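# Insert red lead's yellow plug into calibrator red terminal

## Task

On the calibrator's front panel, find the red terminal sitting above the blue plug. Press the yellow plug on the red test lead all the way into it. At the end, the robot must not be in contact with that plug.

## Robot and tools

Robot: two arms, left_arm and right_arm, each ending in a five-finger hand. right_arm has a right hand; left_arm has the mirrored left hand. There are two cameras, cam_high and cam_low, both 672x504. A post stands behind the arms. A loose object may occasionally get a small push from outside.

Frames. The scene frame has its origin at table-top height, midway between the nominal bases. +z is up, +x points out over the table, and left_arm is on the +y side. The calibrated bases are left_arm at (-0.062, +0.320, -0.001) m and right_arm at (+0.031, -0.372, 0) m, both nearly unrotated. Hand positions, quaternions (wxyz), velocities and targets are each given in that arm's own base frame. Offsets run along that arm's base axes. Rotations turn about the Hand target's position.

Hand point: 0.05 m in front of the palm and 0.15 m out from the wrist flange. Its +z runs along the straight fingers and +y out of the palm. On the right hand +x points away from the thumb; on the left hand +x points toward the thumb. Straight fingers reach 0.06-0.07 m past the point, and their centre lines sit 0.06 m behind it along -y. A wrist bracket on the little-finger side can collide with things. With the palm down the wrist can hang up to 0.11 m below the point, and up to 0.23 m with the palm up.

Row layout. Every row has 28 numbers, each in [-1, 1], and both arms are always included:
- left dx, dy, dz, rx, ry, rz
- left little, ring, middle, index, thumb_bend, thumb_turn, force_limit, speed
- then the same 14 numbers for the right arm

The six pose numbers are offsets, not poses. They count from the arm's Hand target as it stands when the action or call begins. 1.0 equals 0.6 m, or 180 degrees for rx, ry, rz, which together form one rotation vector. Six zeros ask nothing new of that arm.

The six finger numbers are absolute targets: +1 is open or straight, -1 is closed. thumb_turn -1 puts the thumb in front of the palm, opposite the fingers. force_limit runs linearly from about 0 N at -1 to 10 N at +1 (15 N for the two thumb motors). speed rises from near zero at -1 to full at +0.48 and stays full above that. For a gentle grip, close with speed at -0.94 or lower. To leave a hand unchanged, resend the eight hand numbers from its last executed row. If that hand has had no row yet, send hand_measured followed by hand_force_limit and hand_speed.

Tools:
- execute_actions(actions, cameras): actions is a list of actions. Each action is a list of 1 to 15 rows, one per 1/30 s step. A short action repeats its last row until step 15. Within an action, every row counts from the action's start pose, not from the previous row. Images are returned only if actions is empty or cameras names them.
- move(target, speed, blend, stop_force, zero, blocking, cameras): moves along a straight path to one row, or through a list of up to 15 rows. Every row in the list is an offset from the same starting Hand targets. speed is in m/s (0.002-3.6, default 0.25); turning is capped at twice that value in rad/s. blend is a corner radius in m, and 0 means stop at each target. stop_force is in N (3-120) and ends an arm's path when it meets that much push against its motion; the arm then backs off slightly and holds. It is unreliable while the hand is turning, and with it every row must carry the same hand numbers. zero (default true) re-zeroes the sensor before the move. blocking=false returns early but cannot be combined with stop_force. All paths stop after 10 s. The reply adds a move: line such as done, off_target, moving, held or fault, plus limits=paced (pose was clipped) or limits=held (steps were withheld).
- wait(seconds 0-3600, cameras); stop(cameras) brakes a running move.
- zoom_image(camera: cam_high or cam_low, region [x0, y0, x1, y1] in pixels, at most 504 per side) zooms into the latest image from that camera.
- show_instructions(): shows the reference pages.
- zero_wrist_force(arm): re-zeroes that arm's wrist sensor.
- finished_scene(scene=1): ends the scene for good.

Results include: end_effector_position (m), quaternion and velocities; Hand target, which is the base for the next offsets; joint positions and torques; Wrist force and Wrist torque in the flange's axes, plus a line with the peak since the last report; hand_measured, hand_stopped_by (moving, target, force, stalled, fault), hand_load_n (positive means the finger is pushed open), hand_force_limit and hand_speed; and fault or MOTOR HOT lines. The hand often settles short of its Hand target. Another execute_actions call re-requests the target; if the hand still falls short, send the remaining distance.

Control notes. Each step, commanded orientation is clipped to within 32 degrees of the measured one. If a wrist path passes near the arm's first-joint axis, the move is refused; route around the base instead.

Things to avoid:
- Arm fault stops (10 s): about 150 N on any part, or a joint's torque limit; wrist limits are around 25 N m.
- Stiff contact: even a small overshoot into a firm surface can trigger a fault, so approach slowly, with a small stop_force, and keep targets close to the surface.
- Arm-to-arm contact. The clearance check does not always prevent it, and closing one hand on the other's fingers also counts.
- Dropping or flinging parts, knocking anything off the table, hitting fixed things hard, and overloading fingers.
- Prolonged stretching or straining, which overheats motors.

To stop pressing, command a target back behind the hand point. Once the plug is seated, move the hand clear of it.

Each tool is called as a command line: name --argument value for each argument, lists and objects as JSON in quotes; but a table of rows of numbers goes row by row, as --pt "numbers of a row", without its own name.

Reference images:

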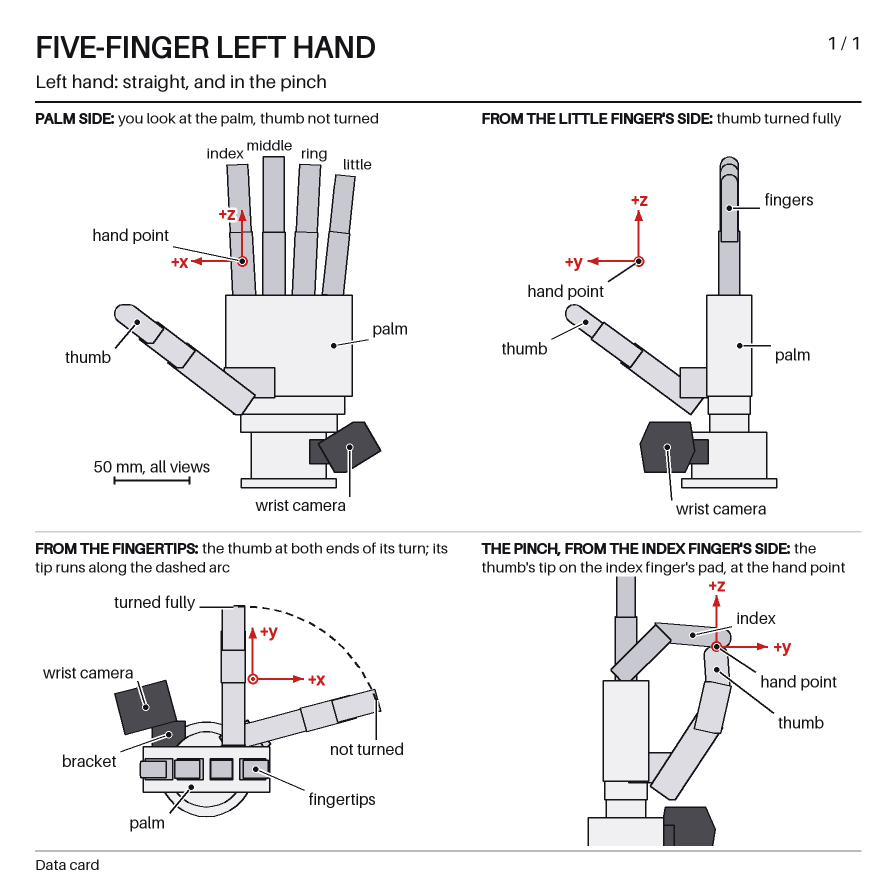

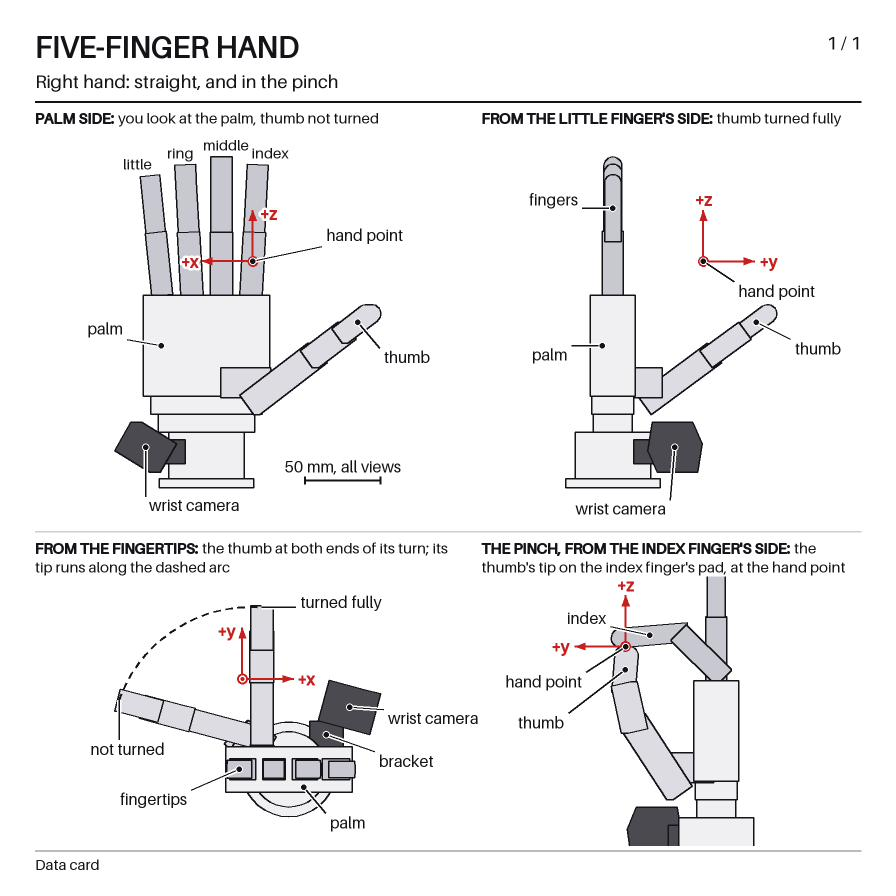

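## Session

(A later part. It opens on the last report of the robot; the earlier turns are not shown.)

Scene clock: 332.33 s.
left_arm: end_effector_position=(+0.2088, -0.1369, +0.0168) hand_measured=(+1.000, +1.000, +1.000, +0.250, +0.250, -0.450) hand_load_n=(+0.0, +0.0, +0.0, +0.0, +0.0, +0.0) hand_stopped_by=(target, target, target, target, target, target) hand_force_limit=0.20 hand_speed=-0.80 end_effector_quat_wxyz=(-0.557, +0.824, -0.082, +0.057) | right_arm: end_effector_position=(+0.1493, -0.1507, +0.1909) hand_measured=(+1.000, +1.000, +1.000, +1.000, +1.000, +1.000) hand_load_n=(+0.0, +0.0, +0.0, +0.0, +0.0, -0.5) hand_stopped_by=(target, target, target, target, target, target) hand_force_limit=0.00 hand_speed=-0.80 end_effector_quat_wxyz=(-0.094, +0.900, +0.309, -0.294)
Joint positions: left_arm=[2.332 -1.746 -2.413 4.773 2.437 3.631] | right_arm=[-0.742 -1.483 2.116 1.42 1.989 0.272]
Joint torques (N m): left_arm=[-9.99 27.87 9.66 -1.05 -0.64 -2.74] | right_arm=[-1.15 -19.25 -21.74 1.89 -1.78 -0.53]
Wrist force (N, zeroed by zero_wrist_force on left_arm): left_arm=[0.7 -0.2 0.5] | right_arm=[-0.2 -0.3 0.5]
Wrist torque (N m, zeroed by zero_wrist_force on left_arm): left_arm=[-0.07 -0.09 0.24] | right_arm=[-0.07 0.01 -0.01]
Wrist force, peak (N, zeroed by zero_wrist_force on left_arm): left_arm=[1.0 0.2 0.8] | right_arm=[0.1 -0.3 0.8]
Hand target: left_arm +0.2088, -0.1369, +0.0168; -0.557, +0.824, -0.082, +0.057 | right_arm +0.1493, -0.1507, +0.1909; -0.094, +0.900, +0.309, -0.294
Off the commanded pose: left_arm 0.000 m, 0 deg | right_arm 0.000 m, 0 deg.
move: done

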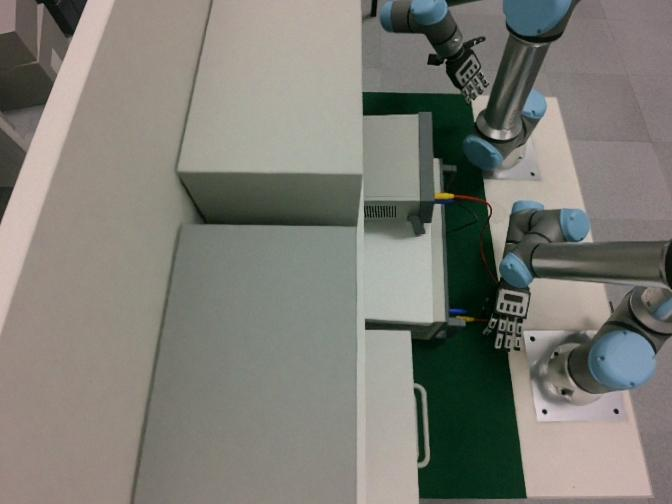

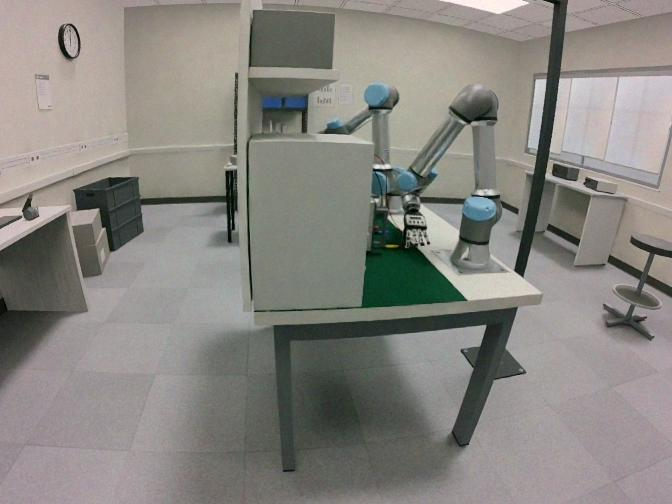

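move --pt "0 -0.0083 0 0 0 0 1 1 1 0.25 0.25 -0.45 0.2 -0.8 0 0 0 0 0 0 1 1 1 1 1 1 0 -0.8" --pt "0.0567 -0.0083 0 0 0 0 1 1 1 0.25 0.25 -0.45 0.2 -0.8 0 0 0 0 0 0 1 1 1 1 1 1 0 -0.8" --pt "0.0567 -0.0083 -0.0017 0 0 0 1 1 1 0.25 0.25 -0.45 0.2 -0.8 0 0 0 0 0 0 1 1 1 1 1 1 0 -0.8" --speed 0.04 --stop_force 5 --cameras '["cam_high","cam_low"]'

zoom_image --camera "cam_high" --region '[448, 298, 480, 322]'

zoom_image --camera "cam_low" --region '[376, 226, 408, 250]'

Scene clock: 335.13 s.
left_arm: end_effector_position=(+0.2429, -0.1419, +0.0158) hand_measured=(+1.000, +1.000, +1.000, +0.250, +0.250, -0.450) hand_load_n=(+0.0, +0.0, +0.0, +0.0, +0.0, +0.0) hand_stopped_by=(target, target, target, target, target, target) hand_force_limit=0.20 hand_speed=-0.80 end_effector_quat_wxyz=(-0.557, +0.824, -0.082, +0.057) | right_arm: end_effector_position=(+0.1493, -0.1507, +0.1909) hand_measured=(+1.000, +1.000, +1.000, +1.000, +1.000, +1.000) hand_load_n=(+0.0, +0.0, +0.0, +0.0, +0.0, +0.0) hand_stopped_by=(target, target, target, target, target, target) hand_force_limit=0.00 hand_speed=-0.80 end_effector_quat_wxyz=(-0.094, +0.900, +0.309, -0.294)
Joint positions: left_arm=[2.391 -1.786 -2.374 4.817 2.484 3.686] | right_arm=[-0.742 -1.483 2.116 1.42 1.989 0.272]
Joint torques (N m): left_arm=[8.59 7.54 20.18 2.61 2.74 2.49] | right_arm=[-0.77 -20.36 -21.85 1.68 -1.69 -0.73]
Wrist force (N, zeroed by zero_wrist_force on left_arm): left_arm=[0.8 0.3 0.3] | right_arm=[0.3 -0.1 0.6]
Wrist torque (N m, zeroed by zero_wrist_force on left_arm): left_arm=[0.02 -0.11 0.05] | right_arm=[-0.07 -0.07 0.02]
Wrist force, peak (N, zeroed by zero_wrist_force on left_arm): left_arm=[0.6 -0.1 0.9] | right_arm=[0.5 -0.2 0.8]
Hand target: left_arm +0.2429, -0.1419, +0.0158; -0.557, +0.824, -0.082, +0.057 | right_arm +0.1493, -0.1507, +0.1909; -0.094, +0.900, +0.309, -0.294
Off the commanded pose: left_arm 0.000 m, 0 deg | right_arm 0.000 m, 0 deg.
move: done

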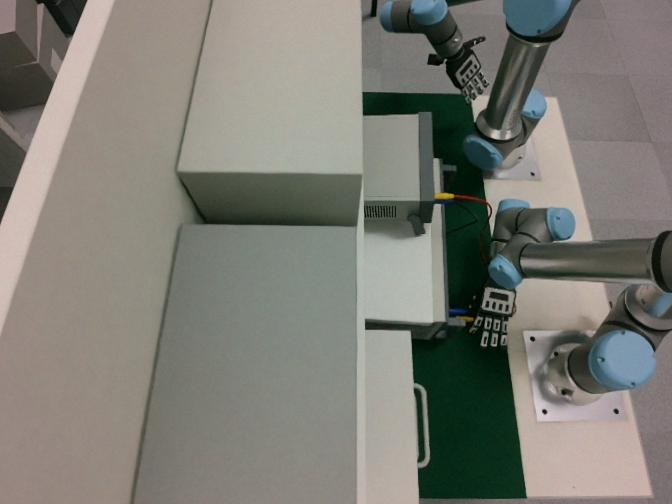

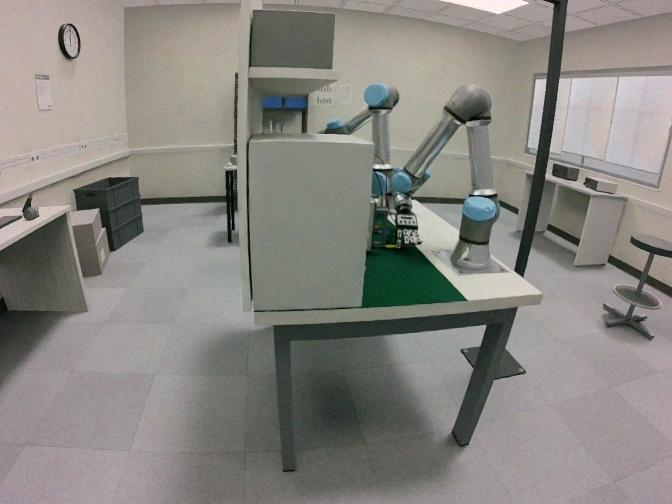

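Scaled by 15.750 from the camera's image (finer frame: 960x720).

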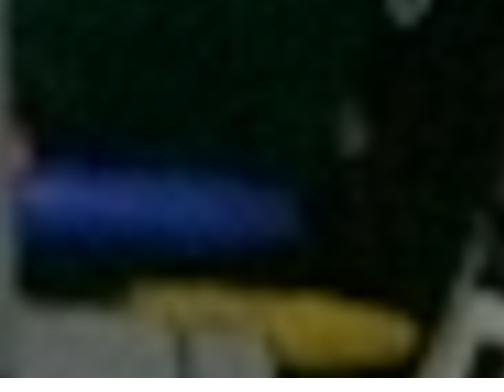

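Scaled by 15.750 from the camera's image (finer frame: 960x720).

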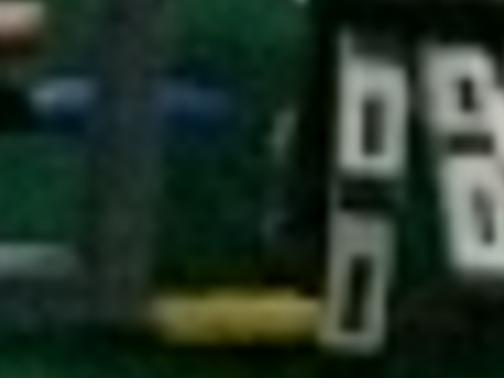

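zoom_image --camera "cam_high" --region '[444, 280, 524, 340]'

zoom_image --camera "cam_low" --region '[368, 196, 432, 244]'

Scaled by 6.300 from the camera's image (finer frame: 960x720).

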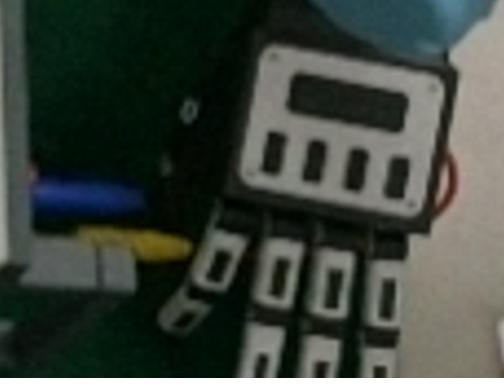

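Scaled by 7.875 from the camera's image (finer frame: 960x720).

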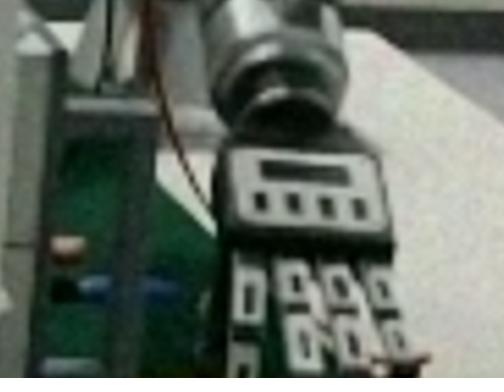

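move --pt "0.01 0.0017 0 0 0 0 1 1 1 0.25 0.25 -0.45 0.2 -0.8 0 0 0 0 0 0 1 1 1 1 1 1 0 -0.8" --speed 0.03 --stop_force 5

zero_wrist_force --arm "left_arm"

move --pt "0 0 0 0 0 0 1 1 1 -0.3 0.25 -0.45 -0.3 -0.92 0 0 0 0 0 0 1 1 1 1 1 1 0 -0.8" --cameras '["cam_high","cam_low"]'

zoom_image --camera "cam_high" --region '[448, 298, 480, 322]'

zoom_image --camera "cam_low" --region '[376, 226, 408, 250]'

Scene clock: 338.10 s.
left_arm: end_effector_position=(+0.2453, -0.1415, +0.0158) hand_measured=(+1.000, +1.000, +1.000, +0.250, +0.250, -0.450) hand_load_n=(+0.0, +0.0, +0.0, +0.0, +0.0, -4.0) hand_stopped_by=(target, target, target, target, target, target) hand_force_limit=0.20 hand_speed=-0.80 end_effector_quat_wxyz=(-0.557, +0.824, -0.082, +0.057) | right_arm: end_effector_position=(+0.1493, -0.1507, +0.1909) hand_measured=(+1.000, +1.000, +1.000, +1.000, +1.000, +1.000) hand_load_n=(+0.0, +0.0, +0.0, +0.0, +0.0, +0.0) hand_stopped_by=(target, target, target, target, target, target) hand_force_limit=0.00 hand_speed=-0.80 end_effector_quat_wxyz=(-0.094, +0.900, +0.309, -0.294)
Joint positions: left_arm=[2.396 -1.787 -2.373 4.822 2.489 3.692] | right_arm=[-0.742 -1.483 2.116 1.42 1.989 0.272]
Joint torques (N m): left_arm=[-8.76 31.49 8.07 -0.31 0.02 -3.03] | right_arm=[-0.14 -20.52 -20.99 1.74 -1.73 -0.7]
Wrist force (N, zeroed by zero_wrist_force on left_arm): left_arm=[-3.4 0.6 -3.1] | right_arm=[0.2 -0.3 0.6]
Wrist torque (N m, zeroed by zero_wrist_force on left_arm): left_arm=[0.05 0.02 0.21] | right_arm=[-0.08 -0.04 0.01]
Wrist force, peak (N, zeroed by zero_wrist_force on left_arm): left_arm=[-4.6 0.6 -4.7] | right_arm=[0.0 -0.3 1.0]
Hand target: left_arm +0.2453, -0.1415, +0.0158; -0.557, +0.824, -0.082, +0.057 (not the last commanded pose) | right_arm +0.1493, -0.1507, +0.1909; -0.094, +0.900, +0.309, -0.294
Off the commanded pose: left_arm 0.004 m, 0 deg | right_arm 0.000 m, 0 deg.
move: contact (left_arm)

Wrist force sensor zeroed.

Scene clock: 340.17 s.
left_arm: end_effector_position=(+0.2453, -0.1415, +0.0158) hand_measured=(+1.000, +1.000, +1.000, -0.152, +0.250, -0.450) hand_load_n=(+0.0, +0.0, +0.0, +3.5, +0.5, -4.0) hand_stopped_by=(target, target, target, force, target, target) hand_force_limit=-0.30 hand_speed=-0.92 end_effector_quat_wxyz=(-0.557, +0.824, -0.082, +0.057) | right_arm: end_effector_position=(+0.1493, -0.1507, +0.1909) hand_measured=(+1.000, +1.000, +1.000, +1.000, +1.000, +1.000) hand_load_n=(+0.0, -0.5, +0.0, +0.0, +0.0, +0.0) hand_stopped_by=(target, target, target, target, target, target) hand_force_limit=0.00 hand_speed=-0.80 end_effector_quat_wxyz=(-0.094, +0.900, +0.309, -0.294)
Joint positions: left_arm=[2.396 -1.787 -2.373 4.822 2.489 3.692] | right_arm=[-0.742 -1.483 2.116 1.42 1.989 0.272]
Joint torques (N m): left_arm=[-8.86 31.26 8.85 0.28 -0.01 -3.1] | right_arm=[-0.55 -20.63 -20.89 1.65 -1.59 -0.64]
Wrist force (N, zeroed by zero_wrist_force on left_arm): left_arm=[-1.1 -2.3 0.5] | right_arm=[0.2 -0.2 0.4]
Wrist torque (N m, zeroed by zero_wrist_force on left_arm): left_arm=[-0.13 0.05 -0.01] | right_arm=[-0.07 -0.04 0.01]
Wrist force, peak (N, zeroed by zero_wrist_force on left_arm): left_arm=[-1.4 -2.5 0.9] | right_arm=[0.1 -0.2 0.9]
Hand target: left_arm +0.2453, -0.1415, +0.0158; -0.557, +0.824, -0.082, +0.057 | right_arm +0.1493, -0.1507, +0.1909; -0.094, +0.900, +0.309, -0.294
Off the commanded pose: left_arm 0.000 m, 0 deg | right_arm 0.000 m, 0 deg.
move: done

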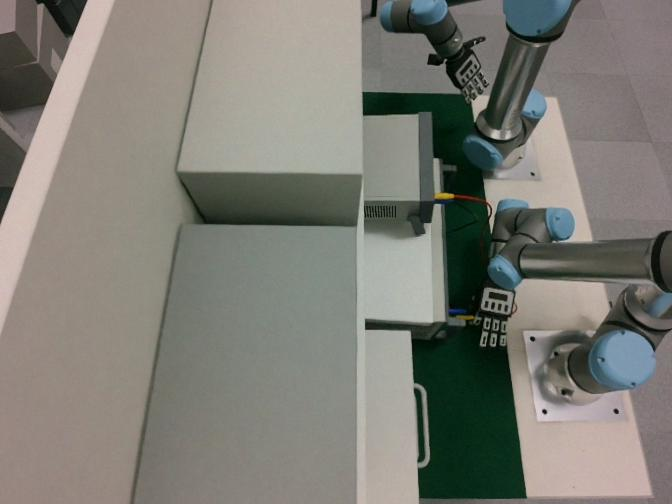

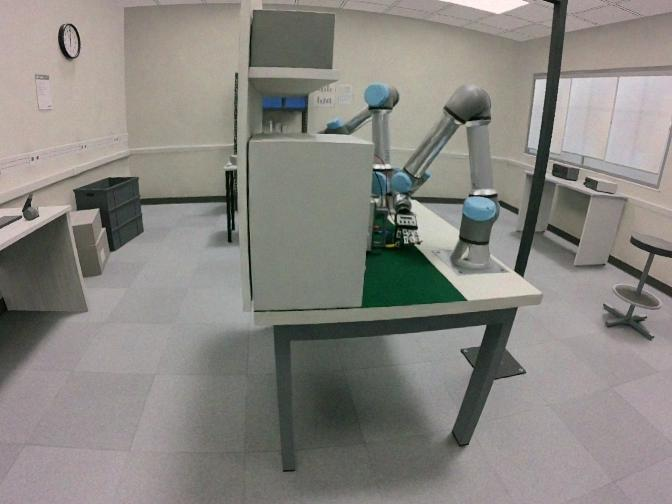

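Scaled by 15.750 from the camera's image (finer frame: 960x720).

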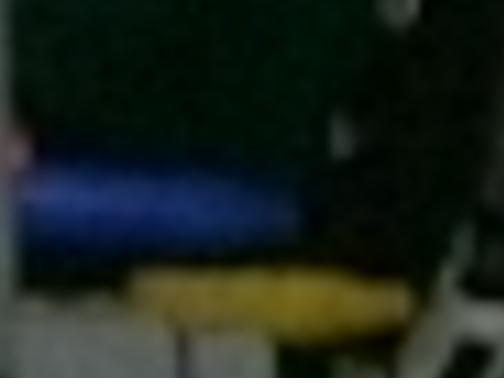

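Scaled by 15.750 from the camera's image (finer frame: 960x720).

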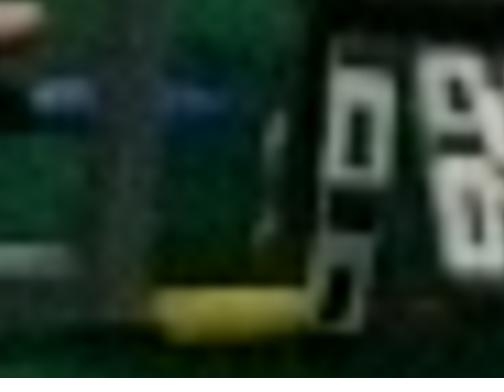

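move --pt "-0.0067 0 0 0 0 0 1 1 1 -0.3 0.25 -0.45 -0.3 -0.92 0 0 0 0 0 0 1 1 1 1 1 1 0 -0.8" --speed 0.02

zoom_image --camera "cam_high" --region '[448, 298, 480, 322]'

Scene clock: 343.07 s.
left_arm: end_effector_position=(+0.2415, -0.1415, +0.0158) hand_measured=(+1.000, +1.000, +1.000, -0.152, +0.250, -0.450) hand_load_n=(+0.0, +0.0, +0.0, +1.5, +1.5, +0.5) hand_stopped_by=(target, target, target, force, target, target) hand_force_limit=-0.30 hand_speed=-0.92 end_effector_quat_wxyz=(-0.557, +0.824, -0.082, +0.057) | right_arm: end_effector_position=(+0.1493, -0.1507, +0.1909) hand_measured=(+1.000, +1.000, +1.000, +1.000, +1.000, +1.000) hand_load_n=(+0.0, -0.5, +0.0, +0.0, +0.0, +0.0) hand_stopped_by=(target, target, target, target, target, target) hand_force_limit=0.00 hand_speed=-0.80 end_effector_quat_wxyz=(-0.094, +0.900, +0.309, -0.294)
Joint positions: left_arm=[2.389 -1.784 -2.377 4.816 2.483 3.684] | right_arm=[-0.742 -1.483 2.116 1.42 1.989 0.272]
Joint torques (N m): left_arm=[-9.21 32.88 6.88 -0.79 -0.79 -2.88] | right_arm=[-1.1 -19.99 -20.23 1.72 -1.64 -0.56]
Wrist force (N, zeroed by zero_wrist_force on left_arm): left_arm=[4.2 -0.5 3.3] | right_arm=[0.1 -0.4 0.4]
Wrist torque (N m, zeroed by zero_wrist_force on left_arm): left_arm=[-0.06 -0.13 0.00] | right_arm=[-0.07 -0.02 0.00]
Wrist force, peak (N, zeroed by zero_wrist_force on left_arm): left_arm=[4.1 -0.2 3.8] | right_arm=[0.4 -0.7 0.8]
Hand target: left_arm +0.2412, -0.1415, +0.0158; -0.557, +0.824, -0.082, +0.057 | right_arm +0.1493, -0.1507, +0.1909; -0.094, +0.900, +0.309, -0.294
Off the commanded pose: left_arm 0.000 m, 0 deg | right_arm 0.000 m, 0 deg.
move: done

Scaled by 15.750 from the camera's image (finer frame: 960x720).
This view is cut from an older image: the scene may have changed since it was taken.

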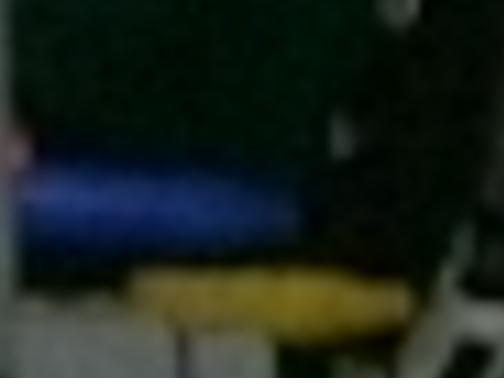

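move --pt "0 0 0 0 0 0 1 1 1 -0.6 0.25 -0.45 0.2 -0.92 0 0 0 0 0 0 1 1 1 1 1 1 0 -0.8" --pt "-0.0367 0 0 0 0 0 1 1 1 -0.6 0.25 -0.45 0.2 -0.92 0 0 0 0 0 0 1 1 1 1 1 1 0 -0.8" --speed 0.03 --cameras '["cam_high","cam_low"]'

zoom_image --camera "cam_high" --region '[448, 298, 480, 322]'

zoom_image --camera "cam_low" --region '[376, 226, 408, 250]'

Scene clock: 345.23 s.
left_arm: end_effector_position=(+0.2194, -0.1415, +0.0158) hand_measured=(+1.000, +1.000, +1.000, -0.218, +0.250, -0.450) hand_load_n=(+0.0, +0.0, +0.0, +0.5, +0.0, +0.0) hand_stopped_by=(target, target, target, force, target, target) hand_force_limit=0.20 hand_speed=-0.92 end_effector_quat_wxyz=(-0.557, +0.824, -0.082, +0.057) | right_arm: end_effector_position=(+0.1493, -0.1507, +0.1909) hand_measured=(+1.000, +1.000, +1.000, +1.000, +1.000, +1.000) hand_load_n=(+0.0, +0.0, +0.0, +0.0, +0.0, -0.5) hand_stopped_by=(target, target, target, target, target, target) hand_force_limit=0.00 hand_speed=-0.80 end_effector_quat_wxyz=(-0.094, +0.900, +0.309, -0.294)
Joint positions: left_arm=[2.345 -1.765 -2.394 4.782 2.448 3.643] | right_arm=[-0.742 -1.483 2.116 1.42 1.989 0.272]
Joint torques (N m): left_arm=[-9.75 31.17 8.01 -0.78 -1.24 -2.48] | right_arm=[-1.37 -21.05 -20.55 1.6 -1.76 -0.85]
Wrist force (N, zeroed by zero_wrist_force on left_arm): left_arm=[3.9 -0.4 3.8] | right_arm=[0.1 -0.2 0.4]
Wrist torque (N m, zeroed by zero_wrist_force on left_arm): left_arm=[-0.08 -0.06 0.01] | right_arm=[-0.05 -0.02 0.01]
Wrist force, peak (N, zeroed by zero_wrist_force on left_arm): left_arm=[4.9 -2.9 3.3] | right_arm=[0.2 -0.2 0.9]
Hand target: left_arm +0.2192, -0.1415, +0.0158; -0.557, +0.824, -0.082, +0.057 | right_arm +0.1493, -0.1507, +0.1909; -0.094, +0.900, +0.309, -0.294
Off the commanded pose: left_arm 0.000 m, 0 deg | right_arm 0.000 m, 0 deg.
move: done

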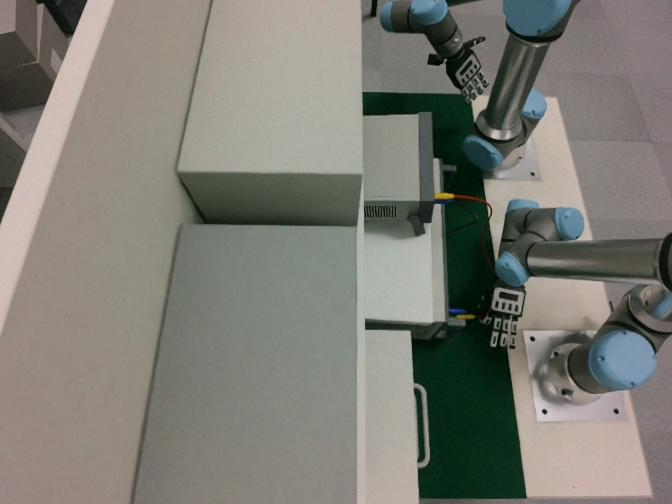

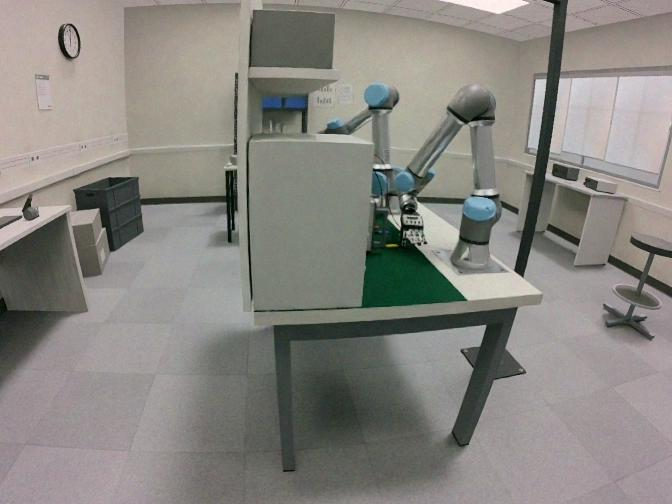

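Scaled by 15.750 from the camera's image (finer frame: 960x720).

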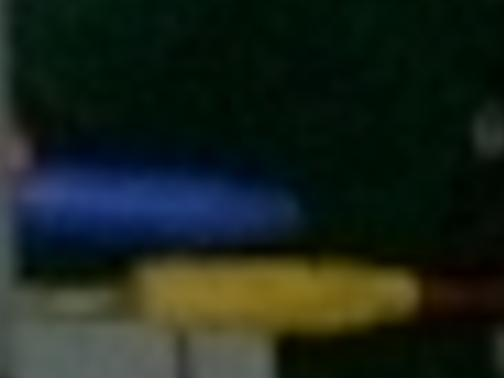

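Scaled by 15.750 from the camera's image (finer frame: 960x720).

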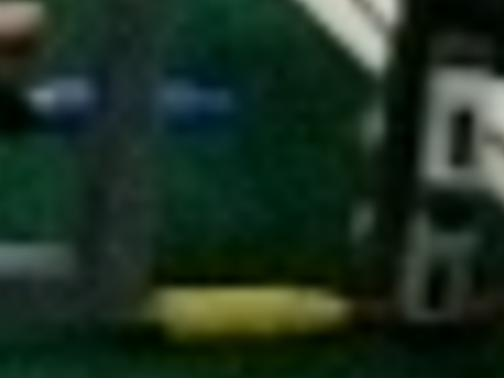

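move --pt "-0.012 0 0 0 0 0 1 1 1 -0.62 0.25 -0.45 0.2 -0.92 0 0 0 0 0 0 1 1 1 1 1 1 0 -0.8" --pt "-0.05 0 0 0 0 0 1 1 1 -0.62 0.25 -0.45 0.2 -0.92 0 0 0 0 0 0 1 1 1 1 1 1 0 -0.8" --speed 0.03 --cameras '["cam_high","cam_low"]'

zoom_image --camera "cam_high" --region '[448, 298, 480, 322]'

zoom_image --camera "cam_low" --region '[376, 226, 408, 250]'

Scene clock: 347.57 s.
left_arm: end_effector_position=(+0.1894, -0.1415, +0.0158) hand_measured=(+1.000, +1.000, +1.000, -0.290, +0.250, -0.450) hand_load_n=(+0.0, +0.0, +0.0, +6.0, +4.0, -2.0) hand_stopped_by=(target, target, target, force, target, target) hand_force_limit=0.20 hand_speed=-0.92 end_effector_quat_wxyz=(-0.557, +0.824, -0.082, +0.057) | right_arm: end_effector_position=(+0.1493, -0.1507, +0.1909) hand_measured=(+1.000, +1.000, +1.000, +1.000, +1.000, +1.000) hand_load_n=(+0.0, +0.0, +0.0, +0.0, +0.0, -0.5) hand_stopped_by=(target, target, target, target, target, target) hand_force_limit=0.00 hand_speed=-0.80 end_effector_quat_wxyz=(-0.094, +0.900, +0.309, -0.294)
Joint positions: left_arm=[2.28 -1.743 -2.413 4.737 2.394 3.587] | right_arm=[-0.742 -1.483 2.116 1.42 1.989 0.272]
Joint torques (N m): left_arm=[-9.36 29.18 6.32 -1.2 -1.46 -2.74] | right_arm=[-0.72 -20.61 -22.09 1.71 -1.83 -0.87]
Wrist force (N, zeroed by zero_wrist_force on left_arm): left_arm=[4.8 -1.7 3.8] | right_arm=[0.2 0.1 0.6]
Wrist torque (N m, zeroed by zero_wrist_force on left_arm): left_arm=[-0.15 -0.09 -0.01] | right_arm=[-0.02 -0.05 0.02]
Wrist force, peak (N, zeroed by zero_wrist_force on left_arm): left_arm=[5.5 -1.7 3.9] | right_arm=[0.2 -0.1 0.8]
Hand target: left_arm +0.1892, -0.1415, +0.0158; -0.557, +0.824, -0.082, +0.057 | right_arm +0.1493, -0.1507, +0.1909; -0.094, +0.900, +0.309, -0.294
Off the commanded pose: left_arm 0.000 m, 0 deg | right_arm 0.000 m, 0 deg.
move: done

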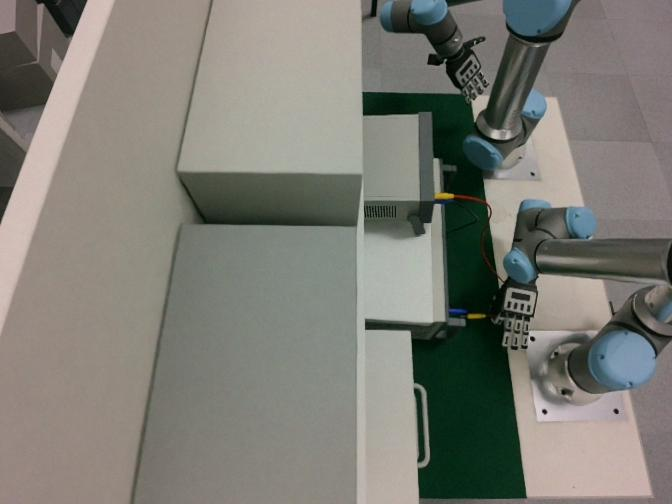

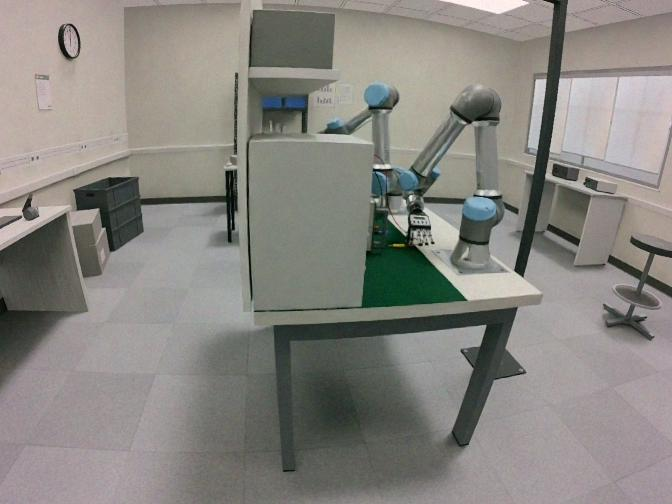

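Scaled by 15.750 from the camera's image (finer frame: 960x720).

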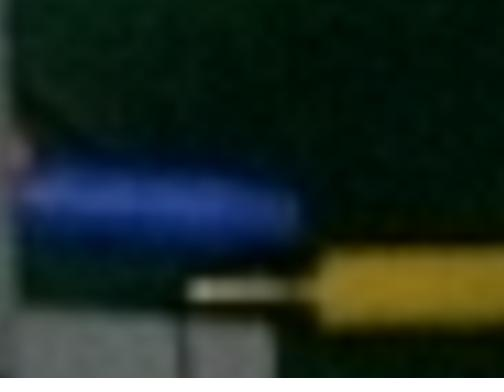

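Scaled by 15.750 from the camera's image (finer frame: 960x720).

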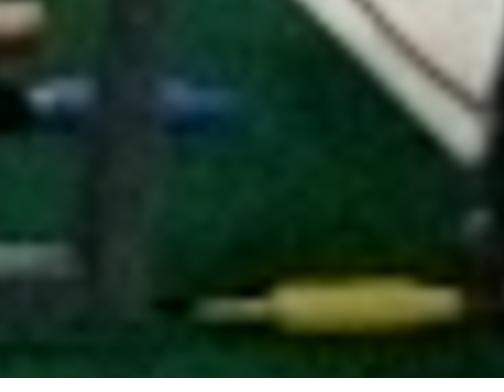

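move --pt "0 0 0 0 0 0 1 1 1 0.25 0.25 -0.45 0.2 -0.8 0 0 0 0 0 0 1 1 1 1 1 1 0 -0.8" --cameras '["cam_high","cam_low"]'

zoom_image --camera "cam_high" --region '[456, 298, 496, 328]'

zoom_image --camera "cam_low" --region '[376, 226, 416, 256]'

Scene clock: 349.77 s.
left_arm: end_effector_position=(+0.1892, -0.1415, +0.0158) hand_measured=(+1.000, +1.000, +1.000, +0.250, +0.250, -0.450) hand_load_n=(+0.0, +0.0, +0.0, +0.0, +0.0, +0.0) hand_stopped_by=(target, target, target, target, target, target) hand_force_limit=0.20 hand_speed=-0.80 end_effector_quat_wxyz=(-0.557, +0.824, -0.082, +0.057) | right_arm: end_effector_position=(+0.1493, -0.1507, +0.1909) hand_measured=(+1.000, +1.000, +1.000, +1.000, +1.000, +1.000) hand_load_n=(+0.0, +0.0, +0.0, +0.0, +0.0, +0.0) hand_stopped_by=(target, target, target, target, target, target) hand_force_limit=0.00 hand_speed=-0.80 end_effector_quat_wxyz=(-0.094, +0.900, +0.309, -0.294)
Joint positions: left_arm=[2.28 -1.743 -2.413 4.736 2.394 3.586] | right_arm=[-0.742 -1.483 2.116 1.42 1.989 0.272]
Joint torques (N m): left_arm=[-9.75 27.47 10.07 -0.33 1 -2.76] | right_arm=[-1.11 -20.52 -21.26 1.58 -1.92 -0.76]
Wrist force (N, zeroed by zero_wrist_force on left_arm): left_arm=[3.9 -0.2 3.6] | right_arm=[0.1 -0.1 0.5]
Wrist torque (N m, zeroed by zero_wrist_force on left_arm): left_arm=[-0.02 -0.08 -0.01] | right_arm=[-0.05 -0.03 0.01]
Wrist force, peak (N, zeroed by zero_wrist_force on left_arm): left_arm=[5.2 -1.5 3.9] | right_arm=[0.5 -0.5 0.7]
Hand target: left_arm +0.1892, -0.1415, +0.0158; -0.557, +0.824, -0.082, +0.057 | right_arm +0.1493, -0.1507, +0.1909; -0.094, +0.900, +0.309, -0.294
Off the commanded pose: left_arm 0.000 m, 0 deg | right_arm 0.000 m, 0 deg.
move: done

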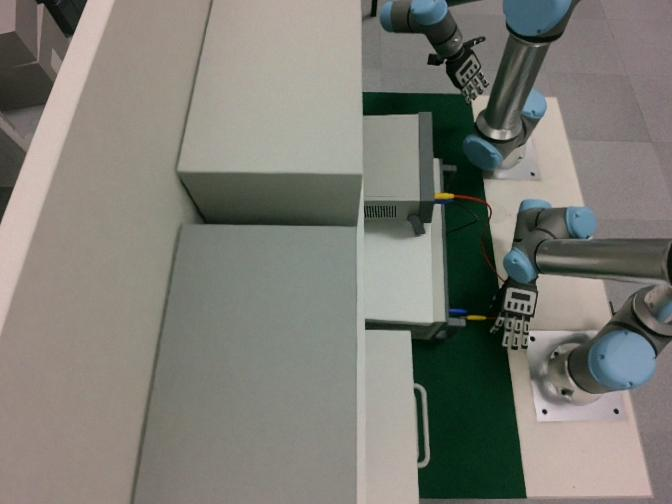

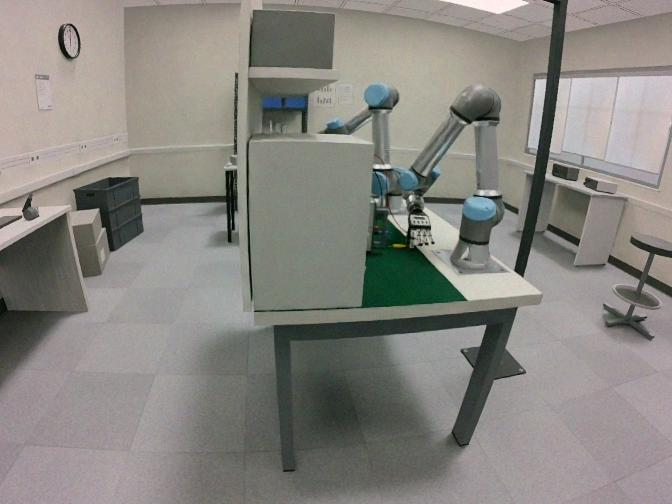

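Scaled by 12.600 from the camera's image (finer frame: 960x720).

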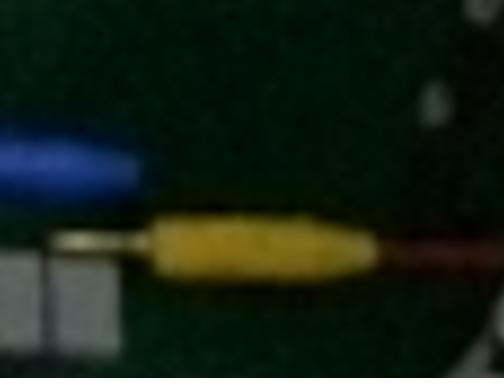

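Scaled by 12.600 from the camera's image (finer frame: 960x720).

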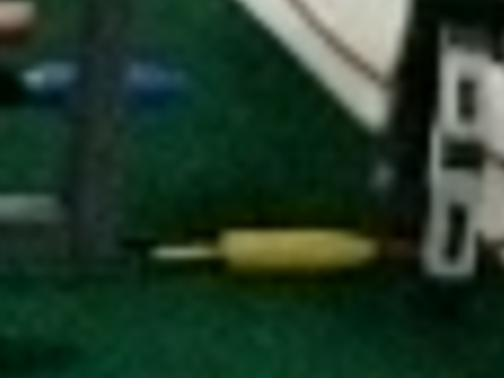

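zoom_image --camera "cam_high" --region '[476, 300, 524, 336]'

Scaled by 10.500 from the camera's image (finer frame: 960x720).

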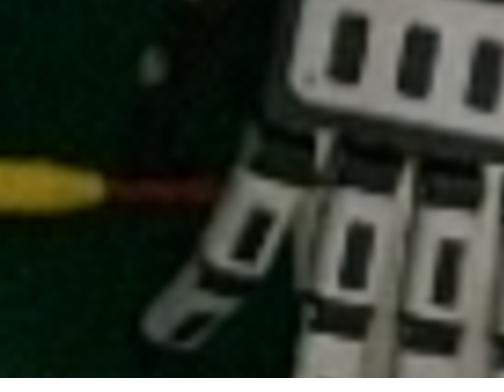

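move --pt "0.0 -0.0058 0 0 0 0 1 1 1 0.25 0.25 -0.45 0.2 -0.8 0 0 0 0 0 0 1 1 1 1 1 1 0 -0.8" --pt "0.057 -0.0058 0 0 0 0 1 1 1 0.25 0.25 -0.45 0.2 -0.8 0 0 0 0 0 0 1 1 1 1 1 1 0 -0.8" --pt "0.057 -0.0058 -0.0013 0 0 0 1 1 1 0.25 0.25 -0.45 0.2 -0.8 0 0 0 0 0 0 1 1 1 1 1 1 0 -0.8" --speed 0.03 --stop_force 5

zero_wrist_force --arm "left_arm"

move --pt "0 0 0 0 0 0 1 1 1 -0.3 0.25 -0.45 -0.3 -0.94 0 0 0 0 0 0 1 1 1 1 1 1 0 -0.8" --cameras '["cam_high","cam_low"]'

zoom_image --camera "cam_high" --region '[456, 298, 496, 328]'

zoom_image --camera "cam_low" --region '[376, 226, 416, 256]'

Scene clock: 353.60 s.
left_arm: end_effector_position=(+0.2234, -0.1450, +0.0150) hand_measured=(+1.000, +1.000, +1.000, +0.250, +0.250, -0.450) hand_load_n=(+0.0, +0.0, +0.0, +0.0, +0.0, +0.0) hand_stopped_by=(target, target, target, target, target, target) hand_force_limit=0.20 hand_speed=-0.80 end_effector_quat_wxyz=(-0.557, +0.824, -0.082, +0.057) | right_arm: end_effector_position=(+0.1493, -0.1507, +0.1909) hand_measured=(+1.000, +1.000, +1.000, +1.000, +1.000, +1.000) hand_load_n=(-0.5, +0.0, +0.0, +0.0, +0.0, -0.5) hand_stopped_by=(target, target, target, target, target, target) hand_force_limit=0.00 hand_speed=-0.80 end_effector_quat_wxyz=(-0.094, +0.900, +0.309, -0.294)
Joint positions: left_arm=[2.347 -1.777 -2.382 4.782 2.449 3.644] | right_arm=[-0.742 -1.483 2.116 1.42 1.989 0.272]
Joint torques (N m): left_arm=[8.81 6.93 20.18 2.55 2.65 2.51] | right_arm=[-1.01 -19.91 -21.35 1.66 -1.75 -0.94]
Wrist force (N, zeroed by zero_wrist_force on left_arm): left_arm=[3.5 -0.4 3.5] | right_arm=[0.1 -0.3 0.5]
Wrist torque (N m, zeroed by zero_wrist_force on left_arm): left_arm=[-0.07 -0.03 -0.16] | right_arm=[-0.07 -0.03 0.00]
Wrist force, peak (N, zeroed by zero_wrist_force on left_arm): left_arm=[4.1 -0.3 3.9] | right_arm=[0.3 -0.5 0.7]
Hand target: left_arm +0.2234, -0.1450, +0.0150; -0.557, +0.824, -0.082, +0.057 | right_arm +0.1493, -0.1507, +0.1909; -0.094, +0.900, +0.309, -0.294
Off the commanded pose: left_arm 0.000 m, 0 deg | right_arm 0.000 m, 0 deg.
move: done

Wrist force sensor zeroed.

Scene clock: 356.13 s.
left_arm: end_effector_position=(+0.2234, -0.1450, +0.0150) hand_measured=(+1.000, +1.000, +1.000, -0.132, +0.250, -0.450) hand_load_n=(+0.0, +0.0, +0.0, +3.5, +0.5, -1.0) hand_stopped_by=(target, target, target, force, target, target) hand_force_limit=-0.30 hand_speed=-0.94 end_effector_quat_wxyz=(-0.557, +0.824, -0.082, +0.057) | right_arm: end_effector_position=(+0.1493, -0.1507, +0.1909) hand_measured=(+1.000, +1.000, +1.000, +1.000, +1.000, +1.000) hand_load_n=(+0.0, +0.0, +0.0, +0.0, +0.0, +0.0) hand_stopped_by=(target, target, target, target, target, target) hand_force_limit=0.00 hand_speed=-0.80 end_effector_quat_wxyz=(-0.094, +0.900, +0.309, -0.294)
Joint positions: left_arm=[2.347 -1.777 -2.382 4.782 2.449 3.644] | right_arm=[-0.742 -1.483 2.116 1.42 1.989 0.272]
Joint torques (N m): left_arm=[8.26 7.2 19.9 2.58 2.35 2.54] | right_arm=[-1 -20.18 -22.24 1.59 -1.73 -0.68]
Wrist force (N, zeroed by zero_wrist_force on left_arm): left_arm=[0.1 -1.7 0.5] | right_arm=[0.1 0.1 0.5]
Wrist torque (N m, zeroed by zero_wrist_force on left_arm): left_arm=[-0.08 -0.02 0.02] | right_arm=[-0.02 -0.03 0.00]
Wrist force, peak (N, zeroed by zero_wrist_force on left_arm): left_arm=[0.1 -2.2 0.5] | right_arm=[0.2 -0.3 0.7]
Hand target: left_arm +0.2234, -0.1450, +0.0150; -0.557, +0.824, -0.082, +0.057 | right_arm +0.1493, -0.1507, +0.1909; -0.094, +0.900, +0.309, -0.294
Off the commanded pose: left_arm 0.000 m, 0 deg | right_arm 0.000 m, 0 deg.
move: done

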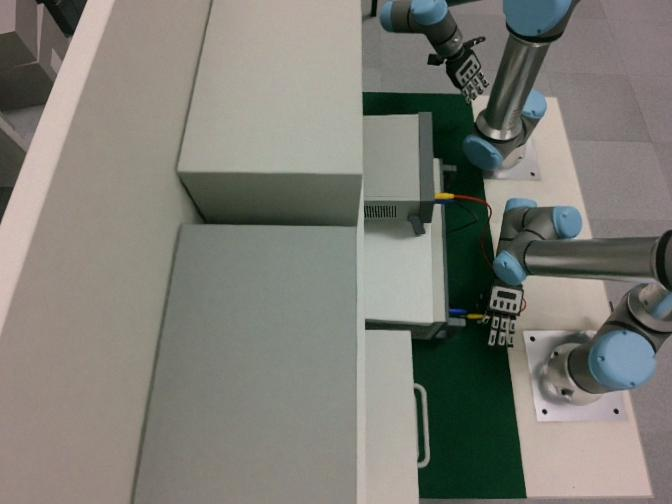

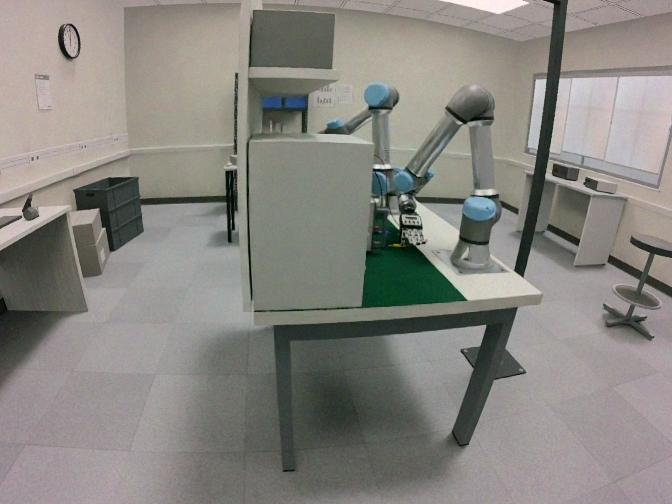

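Scaled by 12.600 from the camera's image (finer frame: 960x720).

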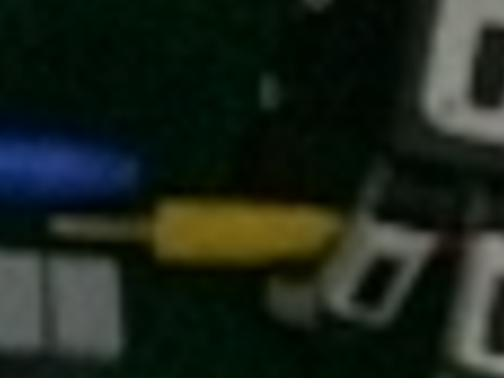

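Scaled by 12.600 from the camera's image (finer frame: 960x720).

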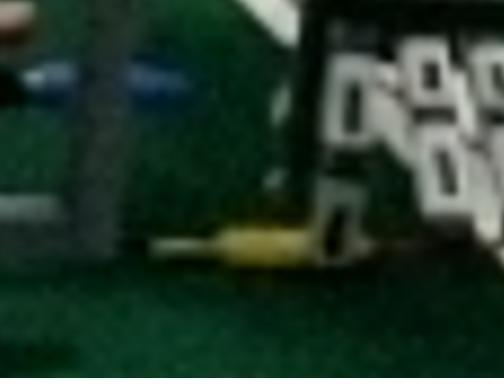

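move --pt "0 0 0 0 0 0 1 1 1 -0.6 0.25 -0.45 0.3 -0.92 0 0 0 0 0 0 1 1 1 1 1 1 0 -0.8" --pt "0 0 0.01 0 0 0 1 1 1 -0.6 0.25 -0.45 0.3 -0.92 0 0 0 0 0 0 1 1 1 1 1 1 0 -0.8" --speed 0.02 --cameras '["cam_high","cam_low"]'

zoom_image --camera "cam_high" --region '[456, 298, 496, 328]'

zoom_image --camera "cam_low" --region '[376, 226, 416, 256]'

Scene clock: 357.80 s.
left_arm: end_effector_position=(+0.2234, -0.1450, +0.0209) hand_measured=(+1.000, +1.000, +1.000, -0.160, +0.250, -0.450) hand_load_n=(+0.0, +0.0, +0.0, +5.5, +4.5, -1.0) hand_stopped_by=(target, target, target, force, target, target) hand_force_limit=0.30 hand_speed=-0.92 end_effector_quat_wxyz=(-0.557, +0.824, -0.082, +0.057) | right_arm: end_effector_position=(+0.1493, -0.1507, +0.1909) hand_measured=(+1.000, +1.000, +1.000, +1.000, +1.000, +1.000) hand_load_n=(+0.0, +0.0, +0.0, +0.0, +0.0, +0.0) hand_stopped_by=(target, target, target, target, target, target) hand_force_limit=0.00 hand_speed=-0.80 end_effector_quat_wxyz=(-0.094, +0.900, +0.309, -0.294)
Joint positions: left_arm=[2.347 -1.76 -2.377 4.76 2.449 3.644] | right_arm=[-0.742 -1.483 2.116 1.42 1.989 0.272]
Joint torques (N m): left_arm=[6.55 31.4 20.81 -0.33 2.09 1.01] | right_arm=[-0.42 -20.08 -21.5 1.56 -1.81 -0.98]
Wrist force (N, zeroed by zero_wrist_force on left_arm): left_arm=[0.3 0.2 0.4] | right_arm=[0.3 -0.3 0.4]
Wrist torque (N m, zeroed by zero_wrist_force on left_arm): left_arm=[0.00 -0.06 0.02] | right_arm=[-0.06 -0.06 0.01]
Wrist force, peak (N, zeroed by zero_wrist_force on left_arm): left_arm=[0.3 -3.9 1.5] | right_arm=[0.1 -0.6 0.8]
Hand target: left_arm +0.2234, -0.1450, +0.0210; -0.557, +0.824, -0.082, +0.057 | right_arm +0.1493, -0.1507, +0.1909; -0.094, +0.900, +0.309, -0.294
Off the commanded pose: left_arm 0.000 m, 0 deg | right_arm 0.000 m, 0 deg.
move: done

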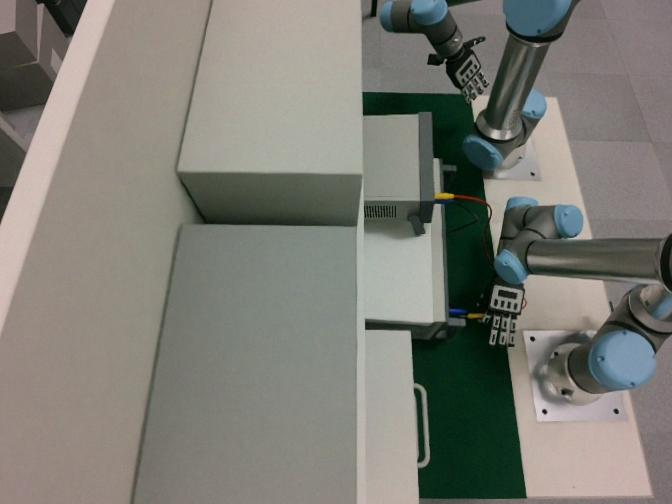

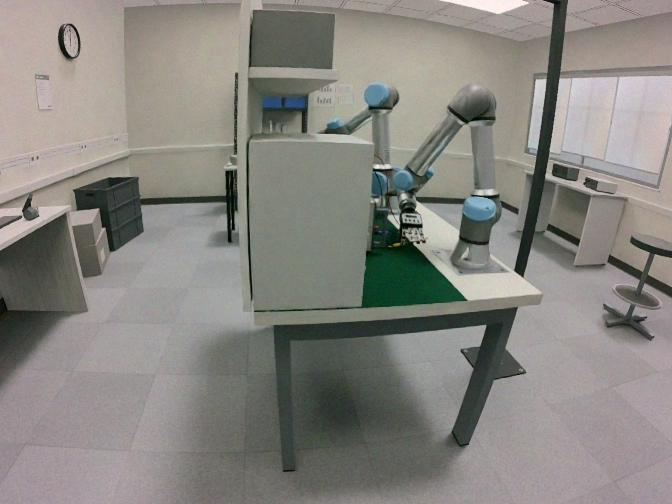

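Scaled by 12.600 from the camera's image (finer frame: 960x720).

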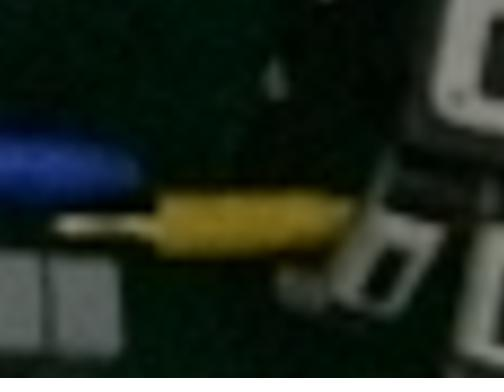

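Scaled by 12.600 from the camera's image (finer frame: 960x720).

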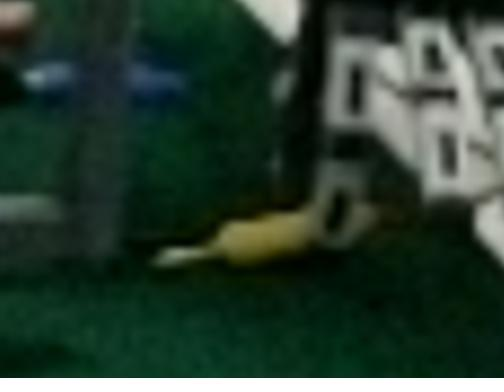

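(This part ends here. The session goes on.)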